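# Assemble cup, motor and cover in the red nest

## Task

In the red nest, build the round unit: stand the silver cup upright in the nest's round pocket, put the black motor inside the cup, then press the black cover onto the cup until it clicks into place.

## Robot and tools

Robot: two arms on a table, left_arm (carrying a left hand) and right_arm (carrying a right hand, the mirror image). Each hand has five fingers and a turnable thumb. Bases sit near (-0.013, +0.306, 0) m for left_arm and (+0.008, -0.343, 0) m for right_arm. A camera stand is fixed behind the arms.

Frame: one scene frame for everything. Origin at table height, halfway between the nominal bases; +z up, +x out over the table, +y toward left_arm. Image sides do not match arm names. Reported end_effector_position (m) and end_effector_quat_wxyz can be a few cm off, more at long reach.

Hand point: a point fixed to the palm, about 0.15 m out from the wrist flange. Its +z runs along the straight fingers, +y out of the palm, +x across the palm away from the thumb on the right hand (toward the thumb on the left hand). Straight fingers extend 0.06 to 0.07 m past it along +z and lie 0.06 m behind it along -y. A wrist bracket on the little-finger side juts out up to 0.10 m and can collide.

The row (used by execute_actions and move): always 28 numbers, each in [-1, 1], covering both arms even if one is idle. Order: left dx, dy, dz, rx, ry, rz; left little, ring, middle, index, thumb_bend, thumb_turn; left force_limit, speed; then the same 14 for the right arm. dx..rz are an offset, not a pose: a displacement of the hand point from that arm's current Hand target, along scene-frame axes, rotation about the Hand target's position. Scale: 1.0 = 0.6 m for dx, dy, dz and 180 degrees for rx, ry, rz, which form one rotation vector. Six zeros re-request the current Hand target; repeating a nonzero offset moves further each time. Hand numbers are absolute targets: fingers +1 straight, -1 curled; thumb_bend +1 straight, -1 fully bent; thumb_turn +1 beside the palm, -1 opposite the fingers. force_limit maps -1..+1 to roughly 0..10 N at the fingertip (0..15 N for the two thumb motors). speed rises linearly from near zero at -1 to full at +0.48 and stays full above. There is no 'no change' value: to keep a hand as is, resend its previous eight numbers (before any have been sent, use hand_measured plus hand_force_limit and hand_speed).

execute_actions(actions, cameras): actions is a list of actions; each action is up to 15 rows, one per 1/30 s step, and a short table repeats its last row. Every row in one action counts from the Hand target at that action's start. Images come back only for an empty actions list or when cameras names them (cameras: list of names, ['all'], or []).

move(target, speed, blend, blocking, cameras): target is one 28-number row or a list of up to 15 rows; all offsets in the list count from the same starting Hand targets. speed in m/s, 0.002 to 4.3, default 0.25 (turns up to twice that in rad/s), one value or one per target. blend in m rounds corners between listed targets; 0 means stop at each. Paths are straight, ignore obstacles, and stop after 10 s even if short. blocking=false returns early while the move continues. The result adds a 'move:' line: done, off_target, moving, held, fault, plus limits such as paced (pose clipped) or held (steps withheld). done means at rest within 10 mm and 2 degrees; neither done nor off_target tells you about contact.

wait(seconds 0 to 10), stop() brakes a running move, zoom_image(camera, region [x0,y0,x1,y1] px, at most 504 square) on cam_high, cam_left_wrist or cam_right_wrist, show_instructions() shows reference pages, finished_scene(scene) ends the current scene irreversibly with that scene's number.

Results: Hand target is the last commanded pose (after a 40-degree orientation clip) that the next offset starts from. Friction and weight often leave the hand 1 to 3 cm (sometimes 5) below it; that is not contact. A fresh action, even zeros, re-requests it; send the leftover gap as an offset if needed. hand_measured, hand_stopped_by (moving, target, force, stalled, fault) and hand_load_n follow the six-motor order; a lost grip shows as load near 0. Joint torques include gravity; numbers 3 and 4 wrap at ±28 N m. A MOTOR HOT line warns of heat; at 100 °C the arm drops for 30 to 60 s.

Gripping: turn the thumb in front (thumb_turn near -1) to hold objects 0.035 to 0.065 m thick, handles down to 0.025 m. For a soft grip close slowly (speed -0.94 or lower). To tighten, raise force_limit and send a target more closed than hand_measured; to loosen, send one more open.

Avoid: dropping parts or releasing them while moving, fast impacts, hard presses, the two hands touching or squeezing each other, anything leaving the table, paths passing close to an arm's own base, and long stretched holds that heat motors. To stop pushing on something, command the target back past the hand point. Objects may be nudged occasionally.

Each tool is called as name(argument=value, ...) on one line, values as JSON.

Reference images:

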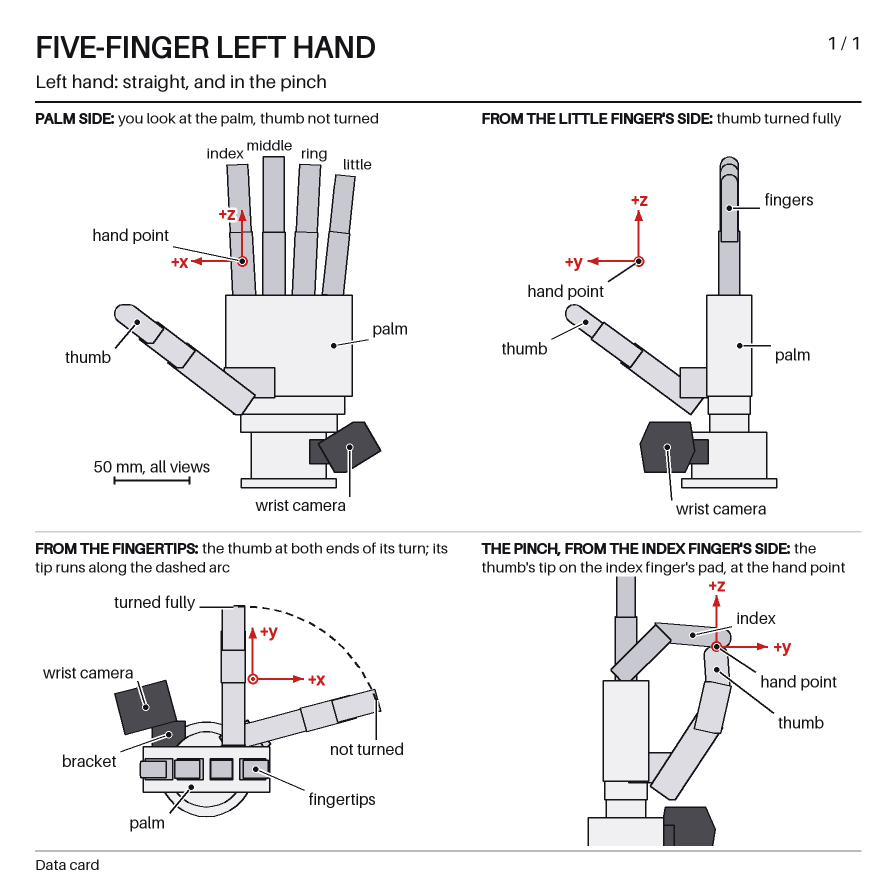

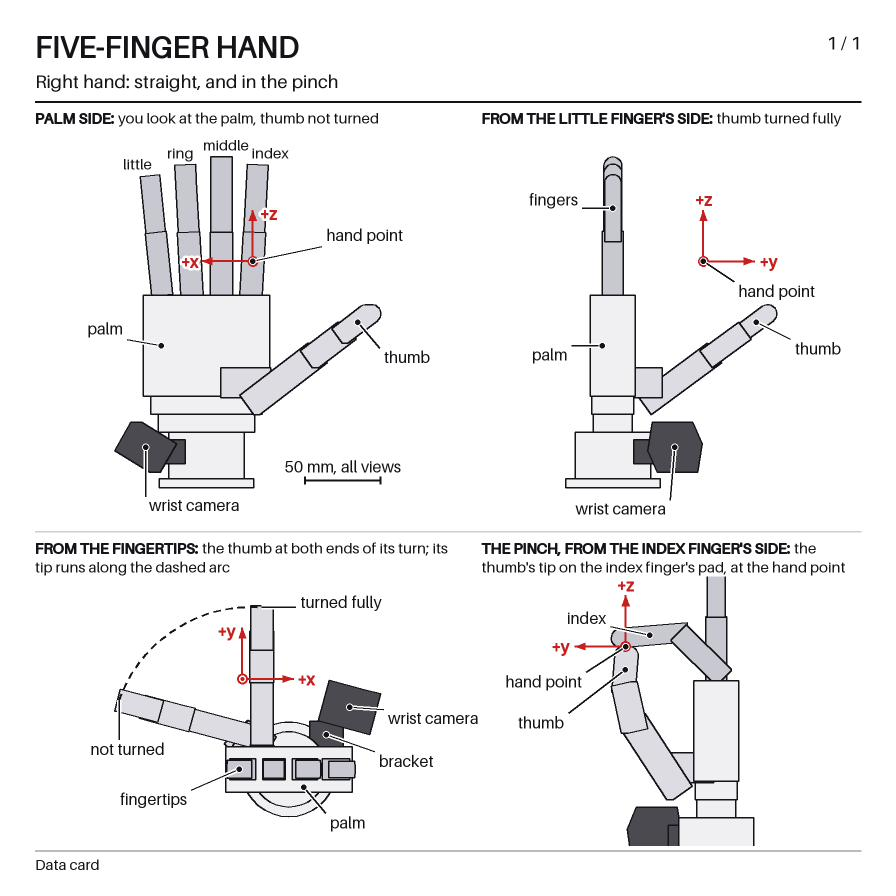

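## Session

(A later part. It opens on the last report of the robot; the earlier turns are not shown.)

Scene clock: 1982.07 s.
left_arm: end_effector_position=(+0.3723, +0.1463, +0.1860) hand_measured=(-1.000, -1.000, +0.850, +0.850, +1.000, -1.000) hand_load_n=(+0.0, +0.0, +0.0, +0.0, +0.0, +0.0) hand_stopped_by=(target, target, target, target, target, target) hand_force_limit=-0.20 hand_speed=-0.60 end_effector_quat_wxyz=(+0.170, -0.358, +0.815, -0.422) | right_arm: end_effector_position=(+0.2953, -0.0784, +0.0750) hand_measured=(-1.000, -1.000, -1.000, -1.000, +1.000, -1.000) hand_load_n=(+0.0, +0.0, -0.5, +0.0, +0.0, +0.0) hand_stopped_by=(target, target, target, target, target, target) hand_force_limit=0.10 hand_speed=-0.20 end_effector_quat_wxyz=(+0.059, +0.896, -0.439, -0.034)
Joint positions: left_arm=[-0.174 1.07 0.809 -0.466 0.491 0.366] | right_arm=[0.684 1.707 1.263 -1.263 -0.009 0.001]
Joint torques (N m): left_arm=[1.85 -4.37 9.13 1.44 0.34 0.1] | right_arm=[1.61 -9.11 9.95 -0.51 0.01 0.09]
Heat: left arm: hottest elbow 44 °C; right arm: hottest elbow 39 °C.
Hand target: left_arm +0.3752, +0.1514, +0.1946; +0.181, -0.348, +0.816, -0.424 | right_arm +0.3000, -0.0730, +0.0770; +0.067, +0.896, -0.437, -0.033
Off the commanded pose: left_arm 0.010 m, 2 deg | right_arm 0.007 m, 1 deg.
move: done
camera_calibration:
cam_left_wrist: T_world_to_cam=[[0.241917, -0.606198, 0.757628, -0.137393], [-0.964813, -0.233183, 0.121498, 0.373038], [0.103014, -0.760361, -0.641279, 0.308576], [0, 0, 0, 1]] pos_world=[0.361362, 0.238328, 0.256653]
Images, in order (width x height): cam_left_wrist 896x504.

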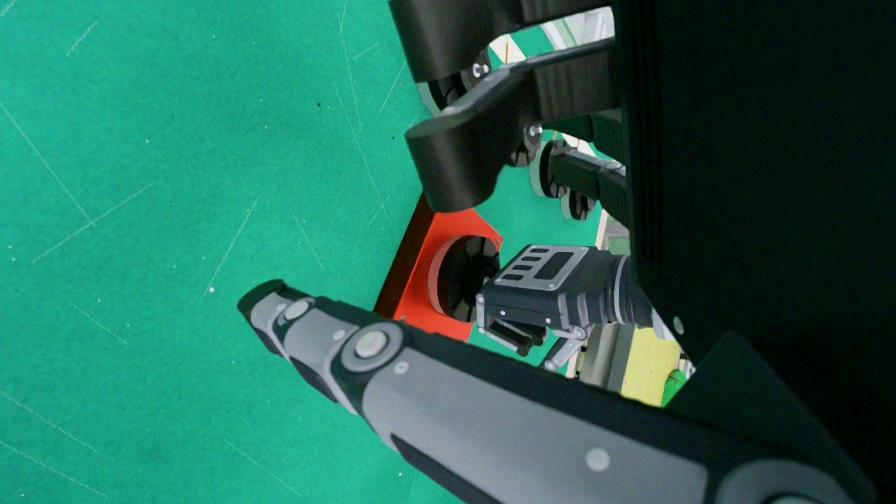

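move(target=[[0,0,0,0,0,0,-1,-1,0.85,0.85,1,-1,-0.2,-0.6,0.011,0.011,0.012,0,0,0,-1,-1,-1,-1,1,-1,0.1,-0.2],[0,0,0,0,0,0,-1,-1,0.85,0.85,1,-1,-0.2,-0.6,0.009,0.007,-0.06,0,0,0,-1,-1,-1,-1,1,-1,0.1,-0.2]], speed=0.08, cameras=["cam_left_wrist"])

zoom_image(camera="cam_left_wrist", region=[400, 200, 560, 340])

Scene clock: 2001.33 s.
left_arm: end_effector_position=(+0.3723, +0.1463, +0.1860) hand_measured=(-1.000, -1.000, +0.850, +0.850, +1.000, -1.000) hand_load_n=(+0.0, +0.0, +0.0, +0.0, +0.0, +0.0) hand_stopped_by=(target, target, target, target, target, target) hand_force_limit=-0.20 hand_speed=-0.60 end_effector_quat_wxyz=(+0.170, -0.358, +0.815, -0.422) | right_arm: end_effector_position=(+0.2954, -0.0781, +0.0753) hand_measured=(-1.000, -1.000, -1.000, -1.000, +1.000, -1.000) hand_load_n=(+0.0, +0.5, -2.0, +0.0, +0.0, +0.0) hand_stopped_by=(target, target, target, target, target, target) hand_force_limit=0.10 hand_speed=-0.20 end_effector_quat_wxyz=(+0.073, +0.897, -0.434, -0.041)
Joint positions: left_arm=[-0.174 1.07 0.809 -0.466 0.491 0.366] | right_arm=[0.686 1.73 1.286 -1.294 -0.009 -0.007]
Joint torques (N m): left_arm=[2.14 -4.31 9.06 1.47 0.34 0.12] | right_arm=[1.55 -7.3 5.46 3.7 0.02 0.08]
Heat: left arm: hottest elbow 44 °C; right arm: hottest elbow 40 °C.
Hand target: left_arm +0.3752, +0.1514, +0.1946; +0.181, -0.348, +0.816, -0.424 | right_arm +0.3054, -0.0688, +0.0410; +0.067, +0.896, -0.437, -0.033
Off the commanded pose: left_arm 0.010 m, 2 deg | right_arm 0.037 m, 1 deg.
move: off_target (right_arm)
camera_calibration:
cam_left_wrist: T_world_to_cam=[[0.241917, -0.606198, 0.757628, -0.137393], [-0.964813, -0.233183, 0.121498, 0.373038], [0.103014, -0.760361, -0.641279, 0.308576], [0, 0, 0, 1]] pos_world=[0.361362, 0.238328, 0.256653]
Images, in order (width x height): cam_left_wrist 896x504.

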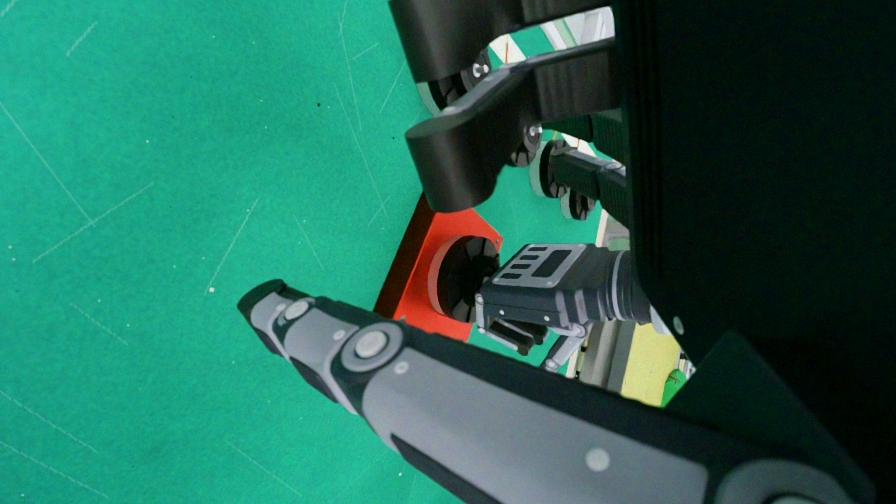

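Scaled by 3.150 from the camera's 896x504 image, which has a finer 1280x720 frame.

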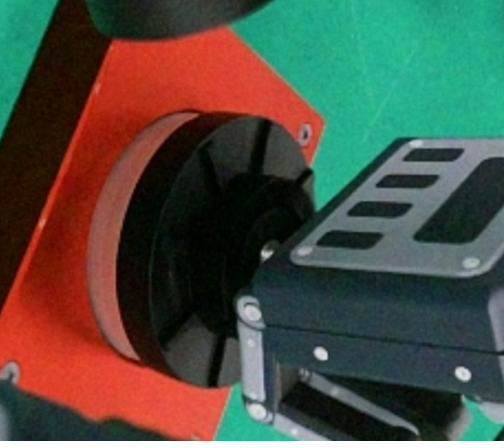

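move(target=[[0,0,0,0,0,0,-1,-1,0.85,0.85,1,-1,-0.2,-0.6,0.0177,0.018,0.123,0,0,0,-1,-1,-1,-1,1,-1,0.1,-0.2],[0,0,0,0,0,0,-1,-1,0.85,0.85,1,-1,-0.2,-0.6,0.0022,0.004,0.073,0,0,0,-1,-1,-1,-1,1,-1,0.1,-0.2]], speed=0.1, cameras=["cam_left_wrist","cam_high"])

zoom_image(camera="cam_left_wrist", region=[400, 200, 560, 340])

Scene clock: 2015.50 s.
left_arm: end_effector_position=(+0.3723, +0.1463, +0.1860) hand_measured=(-1.000, -1.000, +0.850, +0.850, +1.000, -1.000) hand_load_n=(+0.0, +0.0, +0.0, +0.0, +0.0, +0.0) hand_stopped_by=(target, target, target, target, target, target) hand_force_limit=-0.20 hand_speed=-0.60 end_effector_quat_wxyz=(+0.170, -0.358, +0.815, -0.422) | right_arm: end_effector_position=(+0.3076, -0.0713, +0.0868) hand_measured=(-1.000, -1.000, -1.000, -1.000, +1.000, -1.000) hand_load_n=(+0.0, +0.0, +0.0, +0.0, +0.0, +0.0) hand_stopped_by=(target, target, target, target, target, target) hand_force_limit=0.10 hand_speed=-0.20 end_effector_quat_wxyz=(+0.073, +0.897, -0.434, -0.036)
Joint positions: left_arm=[-0.174 1.07 0.809 -0.466 0.491 0.366] | right_arm=[0.684 1.747 1.345 -1.33 -0.001 -0.007]
Joint torques (N m): left_arm=[2.02 -4.72 9.13 1.47 0.35 0.11] | right_arm=[1.96 -11.34 6.63 0.84 -0.01 0.11]
Heat: left arm: hottest elbow 44 °C; right arm: hottest elbow 40 °C.
Hand target: left_arm +0.3752, +0.1514, +0.1946; +0.181, -0.348, +0.816, -0.424 | right_arm +0.3067, -0.0664, +0.0848; +0.067, +0.896, -0.437, -0.033
Off the commanded pose: left_arm 0.010 m, 2 deg | right_arm 0.005 m, 1 deg.
move: done
camera_calibration:
cam_left_wrist: T_world_to_cam=[[0.241917, -0.606198, 0.757628, -0.137393], [-0.964813, -0.233183, 0.121498, 0.373038], [0.103014, -0.760361, -0.641279, 0.308576], [0, 0, 0, 1]] pos_world=[0.361362, 0.238328, 0.256653]
Images, in order (width x height): cam_high 896x504, cam_left_wrist 896x504.

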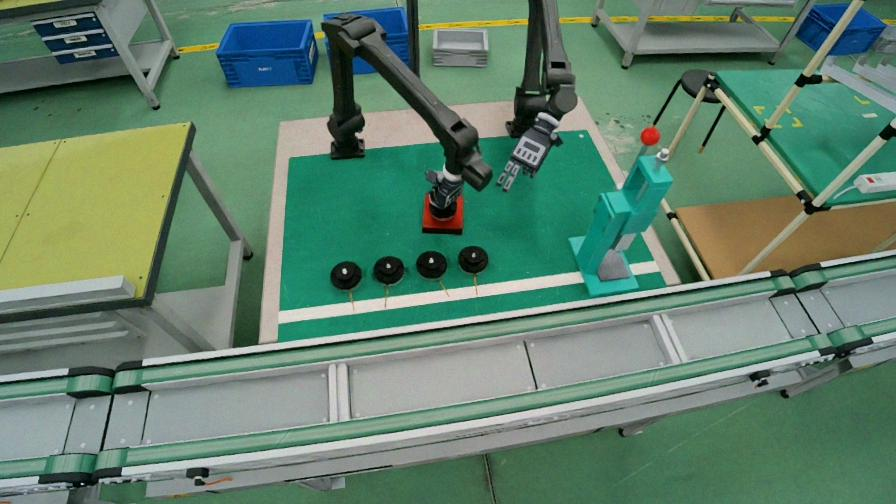

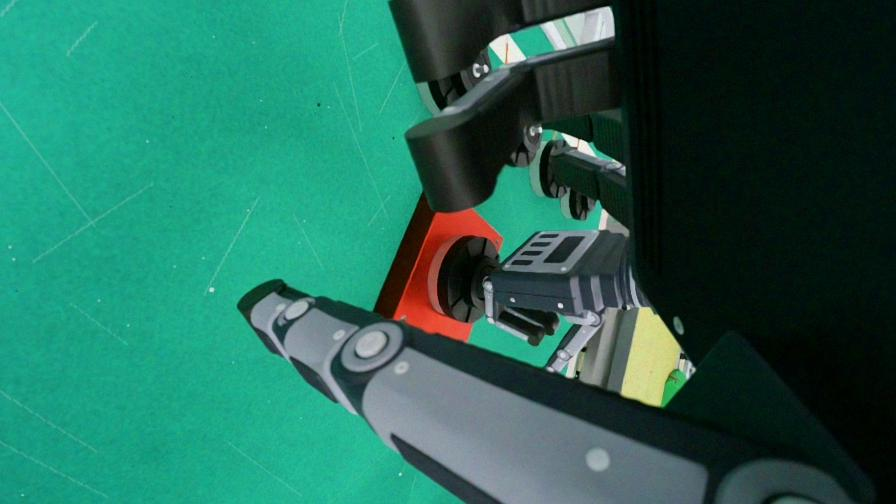

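Scaled by 3.150 from the camera's 896x504 image, which has a finer 1280x720 frame.

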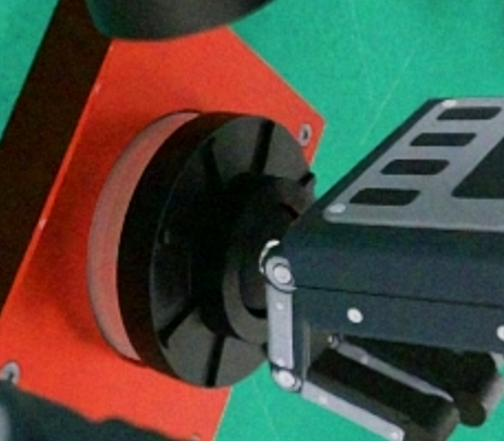

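move(target=[[0,0,0,0,0,0,-1,-1,0.85,0.85,1,-1,-0.2,-0.6,-0.0095,-0.001,0.0,0,0,0,-1,-1,-1,-1,1,-1,0.1,-0.2],[0,0,0,0,0,0,-1,-1,0.85,0.85,1,-1,-0.2,-0.6,-0.009,-0.001,-0.06,0,0,0,-1,-1,-1,-1,1,-1,0.1,-0.2]], speed=0.08, cameras=["cam_left_wrist"])

zoom_image(camera="cam_left_wrist", region=[400, 200, 560, 340])

Scene clock: 2033.97 s.
left_arm: end_effector_position=(+0.3723, +0.1463, +0.1860) hand_measured=(-1.000, -1.000, +0.850, +0.850, +1.000, -1.000) hand_load_n=(+0.0, +0.0, +0.0, +0.0, +0.0, +0.0) hand_stopped_by=(target, target, target, target, target, target) hand_force_limit=-0.20 hand_speed=-0.60 end_effector_quat_wxyz=(+0.170, -0.358, +0.815, -0.422) | right_arm: end_effector_position=(+0.3038, -0.0720, +0.0755) hand_measured=(-1.000, -1.000, -1.000, -1.000, +1.000, -1.000) hand_load_n=(+0.0, +0.5, -3.5, +0.0, +0.0, +0.0) hand_stopped_by=(target, target, target, target, target, target) hand_force_limit=0.10 hand_speed=-0.20 end_effector_quat_wxyz=(+0.061, +0.898, -0.435, -0.031)
Joint positions: left_arm=[-0.174 1.07 0.809 -0.466 0.491 0.366] | right_arm=[0.688 1.734 1.3 -1.275 -0.002 -0.004]
Joint torques (N m): left_arm=[1.9 -4.07 9.06 1.44 0.34 0.11] | right_arm=[2.14 -8.53 4.72 2.21 -0.03 0.13]
Heat: left arm: hottest elbow 44 °C; right arm: hottest elbow 39 °C.
Hand target: left_arm +0.3752, +0.1514, +0.1946; +0.181, -0.348, +0.816, -0.424 | right_arm +0.3013, -0.0670, +0.0488; +0.067, +0.896, -0.437, -0.033
Off the commanded pose: left_arm 0.010 m, 2 deg | right_arm 0.027 m, 1 deg.
move: off_target (right_arm)
camera_calibration:
cam_left_wrist: T_world_to_cam=[[0.241917, -0.606198, 0.757628, -0.137393], [-0.964813, -0.233183, 0.121498, 0.373038], [0.103014, -0.760361, -0.641279, 0.308576], [0, 0, 0, 1]] pos_world=[0.361362, 0.238328, 0.256653]
Images, in order (width x height): cam_left_wrist 896x504.

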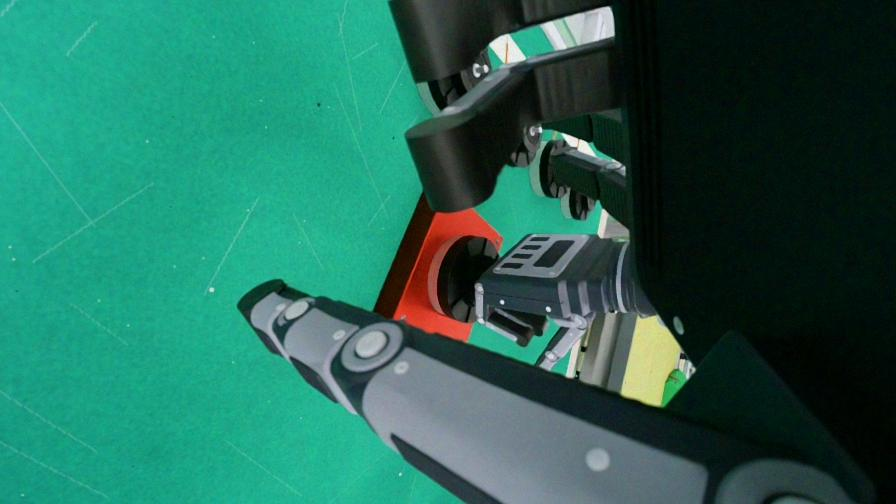

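Scaled by 3.150 from the camera's 896x504 image, which has a finer 1280x720 frame.

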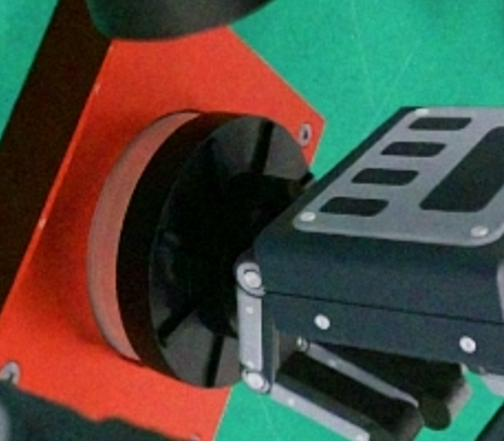

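move(target=[[0,0,0,0,0,0,-1,-1,0.85,0.85,1,-1,-0.2,-0.6,-0.008,-0.004,-0.13,0,0,0,-1,-1,-1,-1,1,-1,0.1,-0.2]], speed=0.08, cameras=["cam_left_wrist"])

zoom_image(camera="cam_left_wrist", region=[400, 200, 560, 340])

Scene clock: 2044.47 s.
left_arm: end_effector_position=(+0.3723, +0.1463, +0.1860) hand_measured=(-1.000, -1.000, +0.850, +0.850, +1.000, -1.000) hand_load_n=(+0.0, +0.0, +0.0, +0.0, +0.0, +0.0) hand_stopped_by=(target, target, target, target, target, target) hand_force_limit=-0.20 hand_speed=-0.60 end_effector_quat_wxyz=(+0.170, -0.358, +0.815, -0.422) | right_arm: end_effector_position=(+0.3037, -0.0721, +0.0676) hand_measured=(-1.000, -1.000, -1.000, -1.000, +1.000, -1.000) hand_load_n=(+0.0, +0.0, -9.5, +0.0, +0.0, +0.0) hand_stopped_by=(target, target, target, target, target, target) hand_force_limit=0.10 hand_speed=-0.20 end_effector_quat_wxyz=(+0.017, +0.900, -0.436, -0.010)
Joint positions: left_arm=[-0.174 1.07 0.809 -0.466 0.491 0.366] | right_arm=[0.688 1.672 1.219 -1.157 -0.002 -0.004]
Joint torques (N m): left_arm=[2.02 -4.6 9.1 1.35 0.33 0.11] | right_arm=[2.14 -0.44 1.62 4.94 -0.03 0.13]
Heat: left arm: hottest elbow 44 °C; right arm: hottest elbow 39 °C.
Hand target: left_arm +0.3752, +0.1514, +0.1946; +0.181, -0.348, +0.816, -0.424 | right_arm +0.2965, -0.0694, -0.0292; +0.067, +0.896, -0.437, -0.033
Off the commanded pose: left_arm 0.010 m, 2 deg | right_arm 0.097 m, 6 deg.
move: off_target (right_arm)
camera_calibration:
cam_left_wrist: T_world_to_cam=[[0.241917, -0.606198, 0.757628, -0.137393], [-0.964813, -0.233183, 0.121498, 0.373038], [0.103014, -0.760361, -0.641279, 0.308576], [0, 0, 0, 1]] pos_world=[0.361362, 0.238328, 0.256653]
Images, in order (width x height): cam_left_wrist 896x504.

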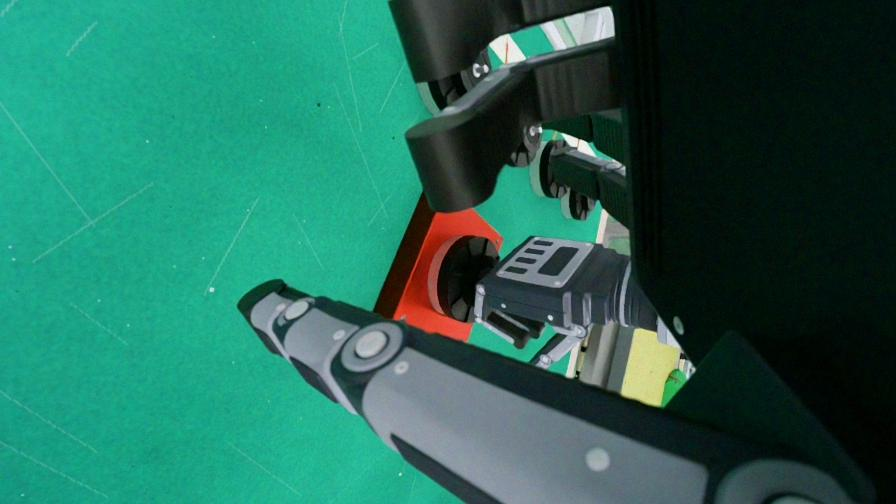

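Scaled by 3.150 from the camera's 896x504 image, which has a finer 1280x720 frame.

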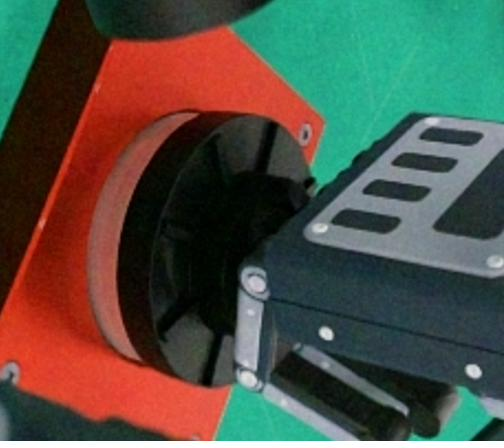

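move(target=[[0,0,0,0,0,0,-1,-1,0.85,0.85,1,-1,-0.2,-0.6,-0.006,-0.008,-0.08,0,0,0,-1,-1,-1,-1,1,-1,0.1,-0.2]], speed=0.08, cameras=["cam_left_wrist"])

zoom_image(camera="cam_left_wrist", region=[400, 200, 560, 340])

Scene clock: 2051.60 s.
left_arm: end_effector_position=(+0.3723, +0.1463, +0.1860) hand_measured=(-1.000, -1.000, +0.850, +0.850, +1.000, -1.000) hand_load_n=(+0.0, +0.0, +0.0, +0.0, +0.0, +0.0) hand_stopped_by=(target, target, target, target, target, target) hand_force_limit=-0.20 hand_speed=-0.60 end_effector_quat_wxyz=(+0.170, -0.358, +0.815, -0.422) | right_arm: end_effector_position=(+0.3033, -0.0724, +0.0628) hand_measured=(-1.000, -1.000, -1.000, -1.000, +1.000, -1.000) hand_load_n=(+0.0, +0.0, -13.0, +0.0, +0.0, +0.0) hand_stopped_by=(target, target, target, target, target, target) hand_force_limit=0.10 hand_speed=-0.20 end_effector_quat_wxyz=(-0.007, +0.900, -0.436, +0.002)
Joint positions: left_arm=[-0.174 1.07 0.809 -0.466 0.491 0.366] | right_arm=[0.688 1.638 1.171 -1.089 -0.002 -0.004]
Joint torques (N m): left_arm=[1.85 -4.13 9.09 1.42 0.32 0.13] | right_arm=[1.85 4.01 -0.43 6.63 -0.11 0.13]
Motor temperatures (°C): left_arm=[28 31 44 28 32 27] | right_arm=[30 31 38 30 28 29]
Heat: left arm: hottest elbow 44 °C; right arm: hottest elbow 38 °C.
Hand target: left_arm +0.3752, +0.1514, +0.1946; +0.181, -0.348, +0.816, -0.424 | right_arm +0.2929, -0.0742, -0.0772; +0.067, +0.896, -0.437, -0.033
Off the commanded pose: left_arm 0.010 m, 2 deg | right_arm 0.140 m, 9 deg.
move: off_target (right_arm)
camera_calibration:
cam_left_wrist: T_world_to_cam=[[0.241917, -0.606198, 0.757628, -0.137393], [-0.964813, -0.233183, 0.121498, 0.373038], [0.103014, -0.760361, -0.641279, 0.308576], [0, 0, 0, 1]] pos_world=[0.361362, 0.238328, 0.256653]
Images, in order (width x height): cam_left_wrist 896x504.

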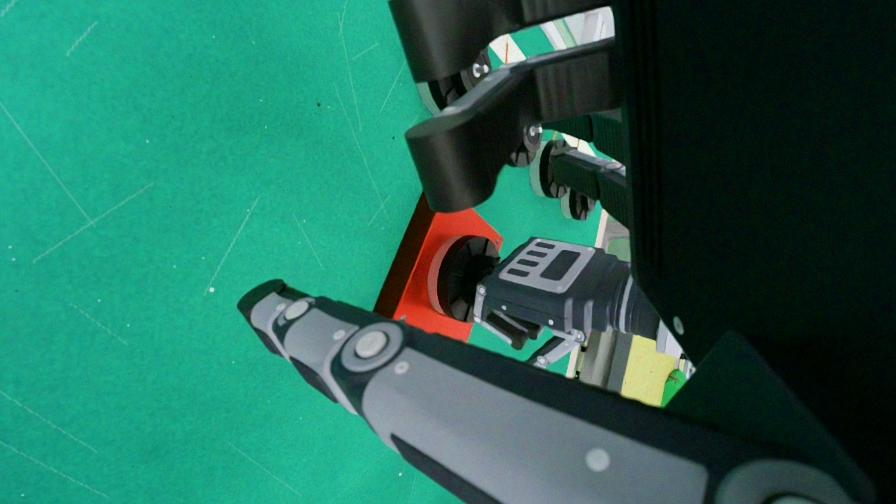

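Scaled by 3.150 from the camera's 896x504 image, which has a finer 1280x720 frame.

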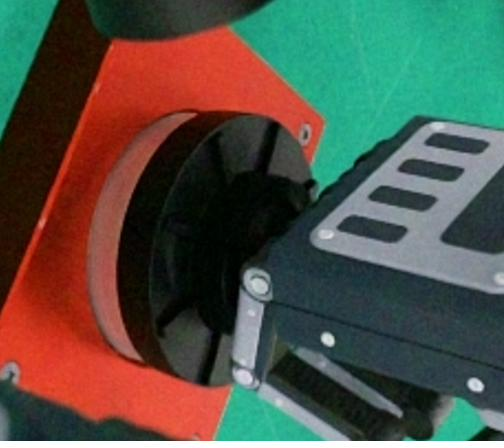

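move(target=[[0,0,0,0,0,0,-1,-1,0.85,0.85,1,-1,-0.2,-0.6,0.018,0.01,0.235,0,0,0,-1,-1,-1,-1,1,-1,0.1,-0.2],[0,0,0,0,0,0,-1,-1,0.85,0.85,1,-1,-0.2,-0.6,0.018,0.01,0.235,0,0,0,-0.75,-0.75,-0.75,-0.75,1,-1,0.1,-0.7]], speed=0.15, cameras=["cam_left_wrist"])

zoom_image(camera="cam_left_wrist", region=[400, 200, 560, 340])

Scene clock: 2066.10 s.
left_arm: end_effector_position=(+0.3723, +0.1463, +0.1860) hand_measured=(-1.000, -1.000, +0.850, +0.850, +1.000, -1.000) hand_load_n=(+0.0, +0.0, +0.0, +0.0, +0.0, +0.0) hand_stopped_by=(target, target, target, target, target, target) hand_force_limit=-0.20 hand_speed=-0.60 end_effector_quat_wxyz=(+0.170, -0.358, +0.815, -0.422) | right_arm: end_effector_position=(+0.3027, -0.0737, +0.0778) hand_measured=(-0.750, -0.750, -0.750, -0.750, +1.000, -1.000) hand_load_n=(+0.0, +0.0, -3.0, +0.0, +0.0, +0.0) hand_stopped_by=(target, target, target, target, target, target) hand_force_limit=0.10 hand_speed=-0.70 end_effector_quat_wxyz=(+0.056, +0.898, -0.435, -0.027)
Joint positions: left_arm=[-0.174 1.07 0.809 -0.466 0.491 0.366] | right_arm=[0.688 1.717 1.288 -1.266 0.001 -0.004]
Joint torques (N m): left_arm=[2.2 -4.48 9.07 1.42 0.34 0.11] | right_arm=[1.79 -8.06 8.02 0.34 -0.15 0.09]
Heat: left arm: hottest elbow 44 °C; right arm: hottest elbow 38 °C.
Hand target: left_arm +0.3752, +0.1514, +0.1946; +0.181, -0.348, +0.816, -0.424 | right_arm +0.3037, -0.0682, +0.0638; +0.067, +0.896, -0.437, -0.033
Off the commanded pose: left_arm 0.010 m, 2 deg | right_arm 0.015 m, 2 deg.
move: off_target (right_arm); target 2's new numbers were sent with right_arm's hand 0.012 m and 2 deg from that target
camera_calibration:
cam_left_wrist: T_world_to_cam=[[0.241917, -0.606198, 0.757628, -0.137393], [-0.964813, -0.233183, 0.121498, 0.373038], [0.103014, -0.760361, -0.641279, 0.308576], [0, 0, 0, 1]] pos_world=[0.361362, 0.238328, 0.256653]
Images, in order (width x height): cam_left_wrist 896x504.

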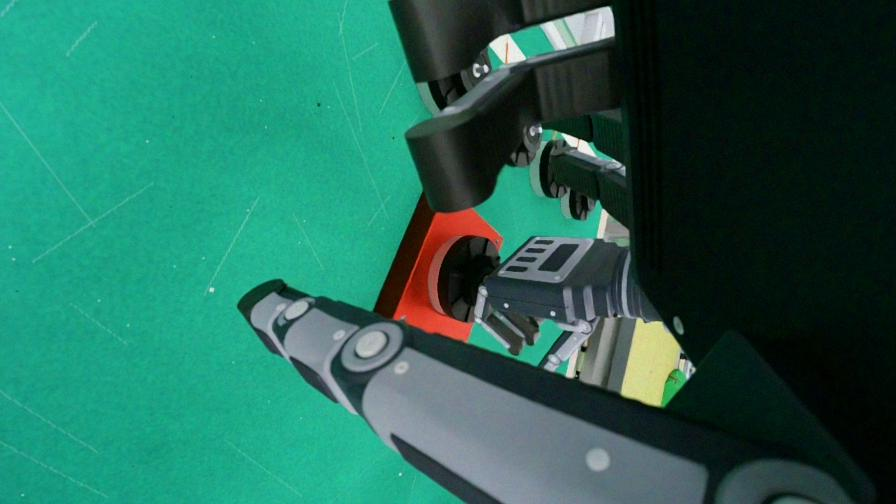

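Scaled by 3.150 from the camera's 896x504 image, which has a finer 1280x720 frame.

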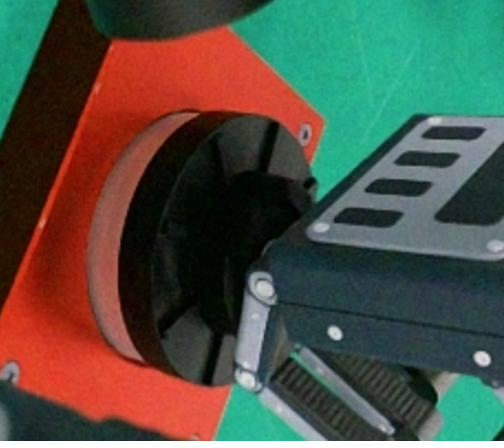

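move(target=[[0,0,0,0,0,0,-1,-1,0.85,0.85,1,-1,-0.2,-0.6,-0.02,-0.015,0.18,0,0,0,-0.75,-0.75,-0.75,-0.75,1,-1,0.1,-0.7],[0,0,0,0,0,0,-1,-1,0.85,0.85,1,-1,-0.2,-0.6,0.1,0.03,0.21,0.2176,-0.2784,0,-1,-1,0.25,0.25,1,-1,0.1,-0.2]], speed=0.15, cameras=["all"])

zoom_image(camera="cam_left_wrist", region=[410, 215, 520, 335])

zoom_image(camera="cam_right_wrist", region=[480, 100, 840, 420])

Scene clock: 2086.17 s.
left_arm: end_effector_position=(+0.3723, +0.1463, +0.1860) hand_measured=(-1.000, -1.000, +0.850, +0.850, +1.000, -1.000) hand_load_n=(+0.0, +0.0, +0.0, +0.0, +0.0, +0.0) hand_stopped_by=(target, target, target, target, target, target) hand_force_limit=-0.20 hand_speed=-0.60 end_effector_quat_wxyz=(+0.170, -0.358, +0.815, -0.422) | right_arm: end_effector_position=(+0.3601, -0.0512, +0.1808) hand_measured=(-1.000, -1.000, +0.250, +0.250, +1.000, -1.000) hand_load_n=(+0.0, +0.0, +0.0, -0.5, +0.0, +0.0) hand_stopped_by=(target, target, target, target, target, target) hand_force_limit=0.10 hand_speed=-0.20 end_effector_quat_wxyz=(-0.400, +0.802, -0.400, +0.193)
Joint positions: left_arm=[-0.174 1.07 0.809 -0.466 0.491 0.366] | right_arm=[0.634 1.111 0.821 -0.362 -0.038 -0.015]
Joint torques (N m): left_arm=[1.85 -4.42 9.09 1.42 0.35 0.12] | right_arm=[0.73 -6.3 8.38 3.08 -0.3 -0.12]
Heat: left arm: hottest elbow 44 °C; right arm: hottest elbow 39 °C.
Hand target: left_arm +0.3752, +0.1514, +0.1946; +0.181, -0.348, +0.816, -0.424 | right_arm +0.3637, -0.0502, +0.1898; -0.415, +0.797, -0.389, +0.202
Off the commanded pose: left_arm 0.010 m, 2 deg | right_arm 0.010 m, 3 deg.
move: off_target (right_arm); target 2's new numbers were sent with right_arm's hand 0.010 m and 3 deg from that target
camera_calibration:
cam_left_wrist: T_world_to_cam=[[0.241917, -0.606198, 0.757628, -0.137393], [-0.964813, -0.233183, 0.121498, 0.373038], [0.103014, -0.760361, -0.641279, 0.308576], [0, 0, 0, 1]] pos_world=[0.361362, 0.238328, 0.256653]
cam_right_wrist: T_world_to_cam=[[-0.266881, -0.554497, -0.788231, 0.213811], [-0.944521, 0.312977, 0.0996282, 0.341954], [0.191455, 0.771089, -0.607262, 0.193591], [0, 0, 0, 1]] pos_world=[0.342981, -0.137742, 0.252024]

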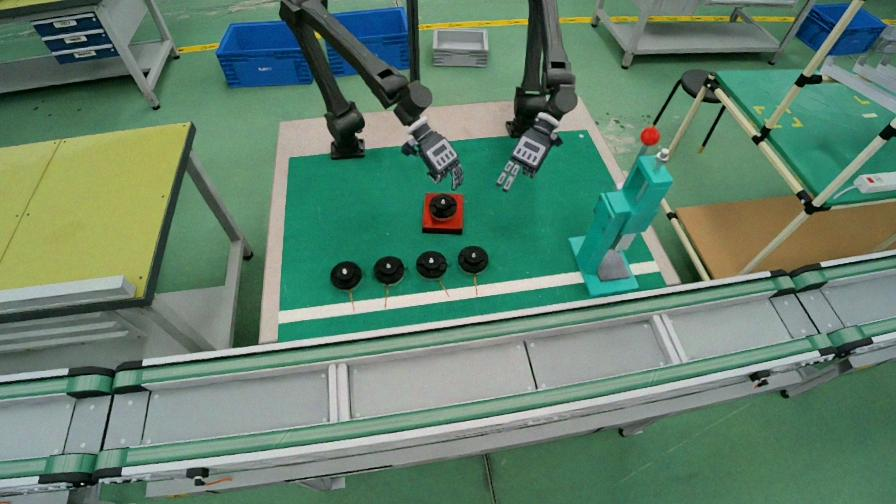

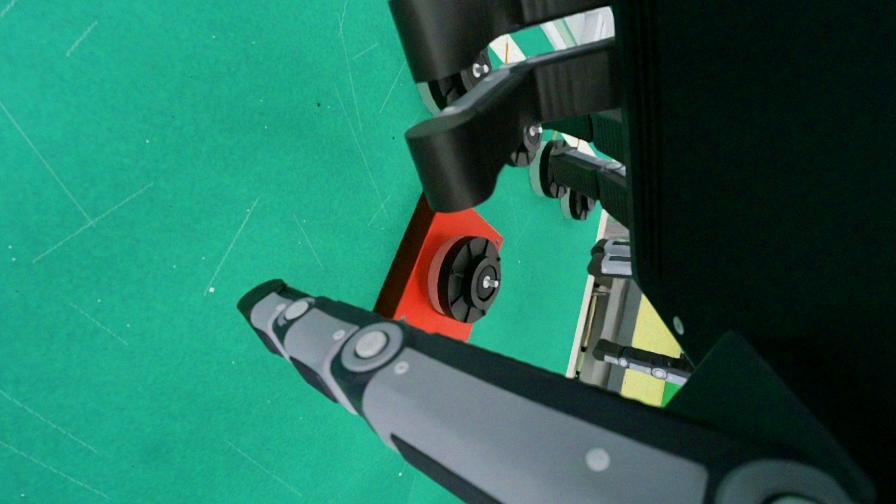

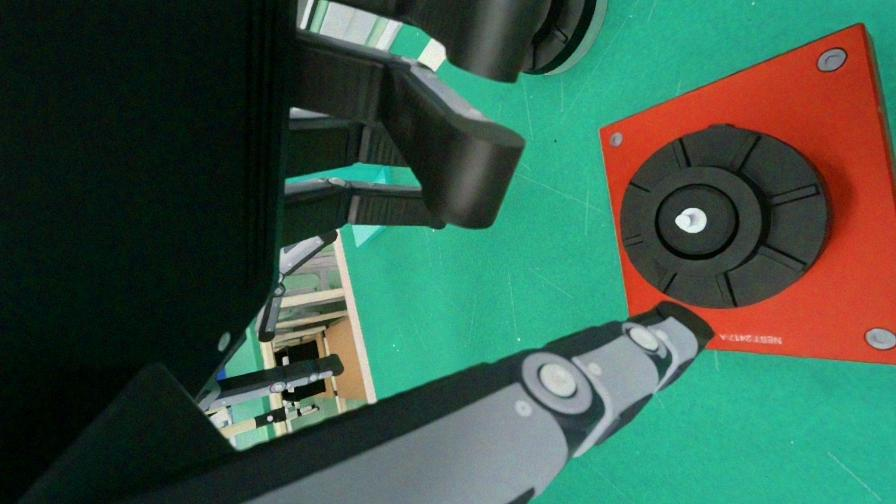

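Scaled by 4.200 from the camera's 896x504 image, which has a finer 1280x720 frame.

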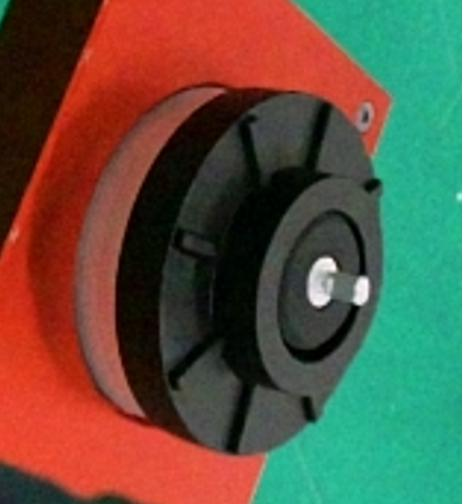

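Scaled by 1.400 from the camera's 896x504 image, which has a finer 1280x720 frame.

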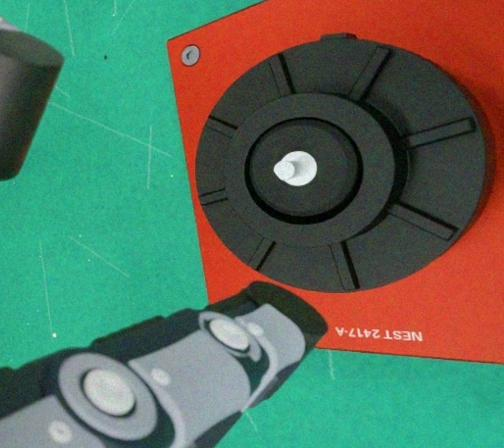

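zoom_image(camera="cam_left_wrist", region=[410, 40, 610, 230])

zoom_image(camera="cam_high", region=[420, 185, 490, 275])

zoom_image(camera="cam_right_wrist", region=[500, 0, 640, 110])

Scaled by 2.520 from the camera's 896x504 image, which has a finer 1280x720 frame.

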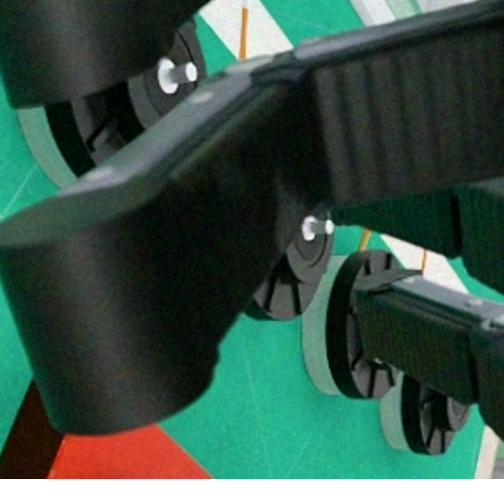

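Scaled by 5.600 from the camera's 896x504 image, which has a finer 1280x720 frame.

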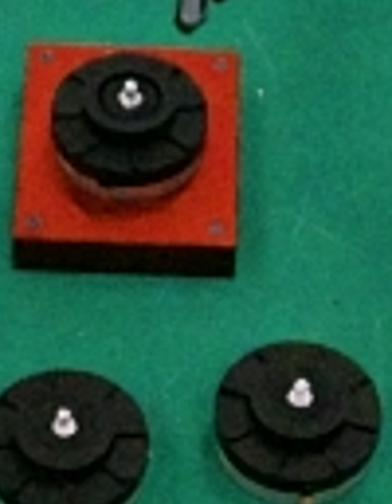

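Scaled by 3.600 from the camera's 896x504 image, which has a finer 1280x720 frame.

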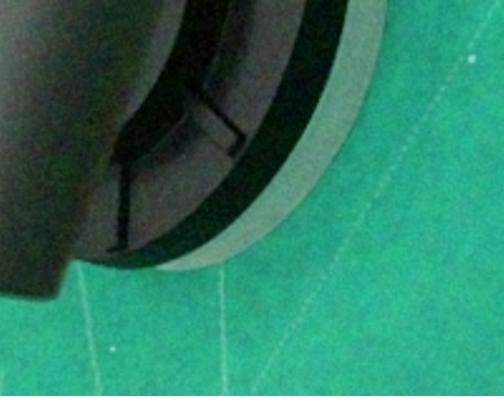

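zoom_image(camera="cam_high", region=[426, 190, 462, 226])

zoom_image(camera="cam_high", region=[455, 241, 491, 277])

zoom_image(camera="cam_high", region=[414, 247, 450, 283])

zoom_image(camera="cam_left_wrist", region=[445, 40, 505, 110])

Scaled by 14.000 from the camera's 896x504 image, which has a finer 1280x720 frame.

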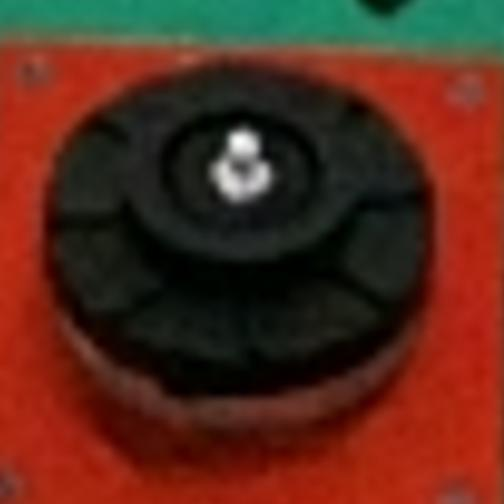

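Scaled by 14.000 from the camera's 896x504 image, which has a finer 1280x720 frame.

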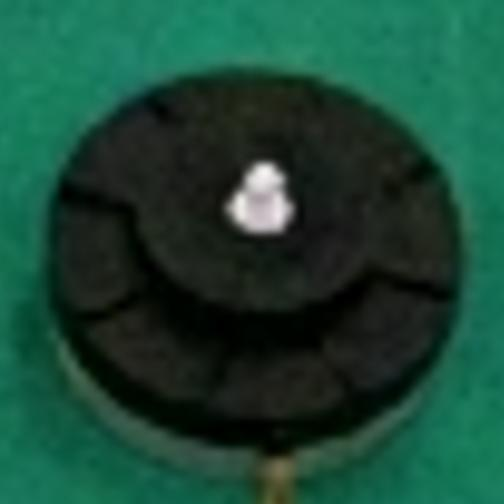

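Scaled by 14.000 from the camera's 896x504 image, which has a finer 1280x720 frame.

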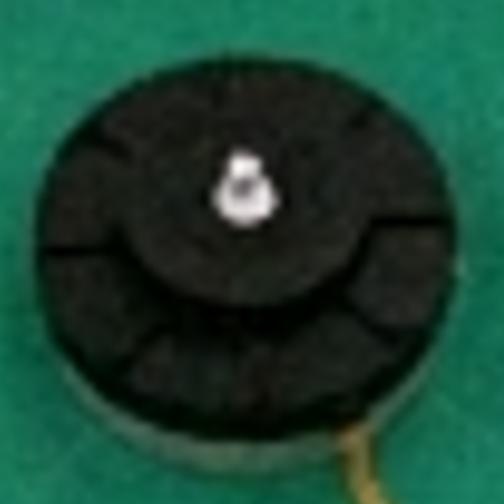

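Scaled by 7.200 from the camera's 896x504 image, which has a finer 1280x720 frame.

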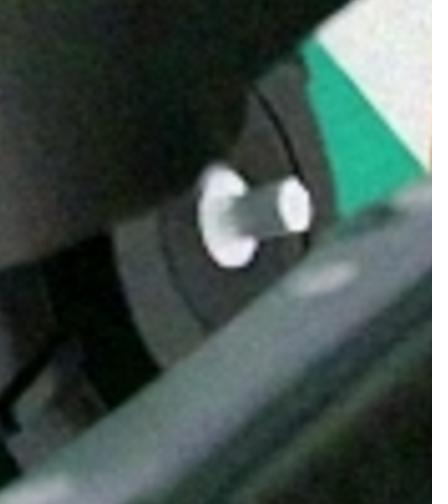

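move(target=[0,0,0,0,0,0,-1,-1,0.85,0.85,1,-1,-0.2,-0.6,-0.016,-0.328,0.0537,0,0,0,-1,-1,0.25,0.25,1,-1,0.1,-0.2], speed=0.25, cameras=["cam_right_wrist","cam_left_wrist"])

zoom_image(camera="cam_right_wrist", region=[440, 225, 560, 345])

zoom_image(camera="cam_left_wrist", region=[410, 215, 520, 335])

Scene clock: 2170.80 s.
left_arm: end_effector_position=(+0.3723, +0.1463, +0.1860) hand_measured=(-1.000, -1.000, +0.850, +0.850, +1.000, -1.000) hand_load_n=(+0.0, +0.0, +0.0, +0.0, +0.0, +0.0) hand_stopped_by=(target, target, target, target, target, target) hand_force_limit=-0.20 hand_speed=-0.60 end_effector_quat_wxyz=(+0.170, -0.358, +0.815, -0.422) | right_arm: end_effector_position=(+0.3495, -0.2459, +0.2096) hand_measured=(-1.000, -1.000, +0.250, +0.250, +1.000, -1.000) hand_load_n=(+0.0, +0.0, +0.0, +0.0, +0.0, -0.5) hand_stopped_by=(target, target, target, target, target, target) hand_force_limit=0.10 hand_speed=-0.20 end_effector_quat_wxyz=(-0.412, +0.796, -0.400, +0.194)
Joint positions: left_arm=[-0.174 1.07 0.809 -0.466 0.491 0.366] | right_arm=[0.01 0.876 0.763 -0.635 -0.533 -0.415]
Joint torques (N m): left_arm=[1.96 -4.54 9.11 1.48 0.33 0.11] | right_arm=[0.73 -2.73 11.26 1.21 -0.61 -0.14]
Heat: left arm: hottest elbow 44 °C; right arm: hottest elbow 39 °C.
Hand target: left_arm +0.3752, +0.1514, +0.1946; +0.181, -0.348, +0.816, -0.424 | right_arm +0.3541, -0.2470, +0.2220; -0.415, +0.797, -0.389, +0.202
Off the commanded pose: left_arm 0.010 m, 2 deg | right_arm 0.013 m, 2 deg.
move: off_target (right_arm)
camera_calibration:
cam_left_wrist: T_world_to_cam=[[0.241917, -0.606198, 0.757628, -0.137393], [-0.964813, -0.233183, 0.121498, 0.373038], [0.103014, -0.760361, -0.641279, 0.308576], [0, 0, 0, 1]] pos_world=[0.361362, 0.238328, 0.256653]
cam_right_wrist: T_world_to_cam=[[-0.256186, -0.536137, -0.804317, 0.129836], [-0.945625, 0.311515, 0.0935466, 0.39137], [0.200403, 0.784548, -0.58679, 0.359089], [0, 0, 0, 1]] pos_world=[0.331389, -0.33403, 0.278528]
Images, in order (width x height): cam_left_wrist 896x504, cam_right_wrist 896x504.

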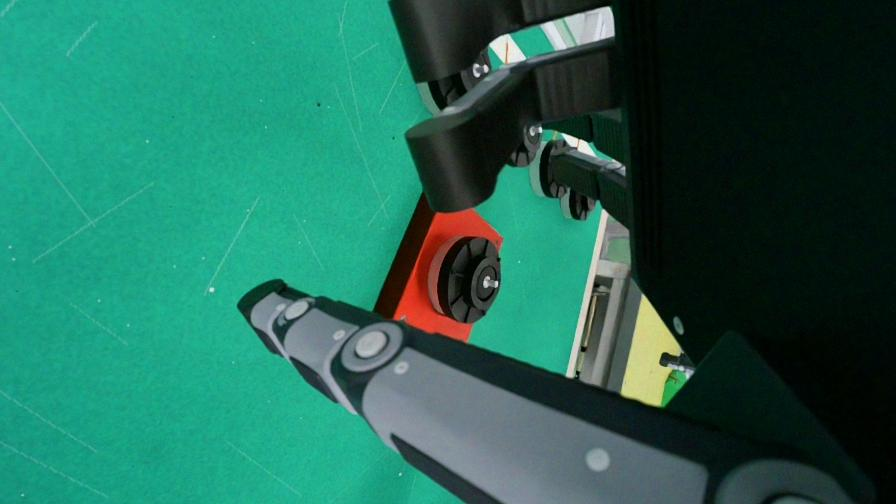

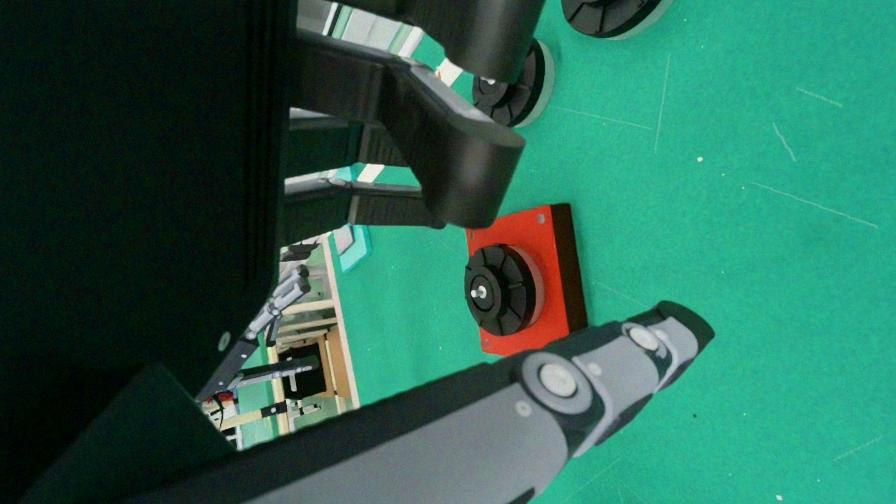

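Scaled by 4.200 from the camera's 896x504 image, which has a finer 1280x720 frame.

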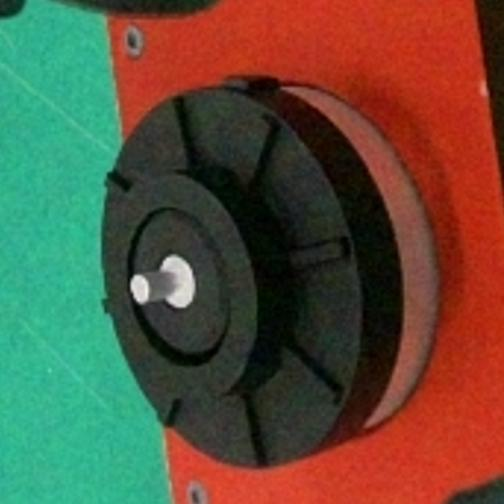

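Scaled by 4.200 from the camera's 896x504 image, which has a finer 1280x720 frame.

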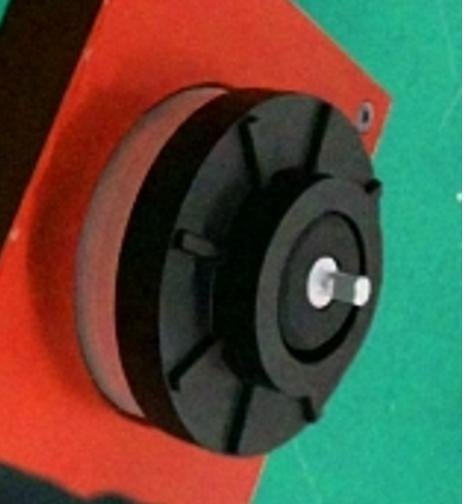

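finished_scene(scene=2)

The scene is finished: the task was done.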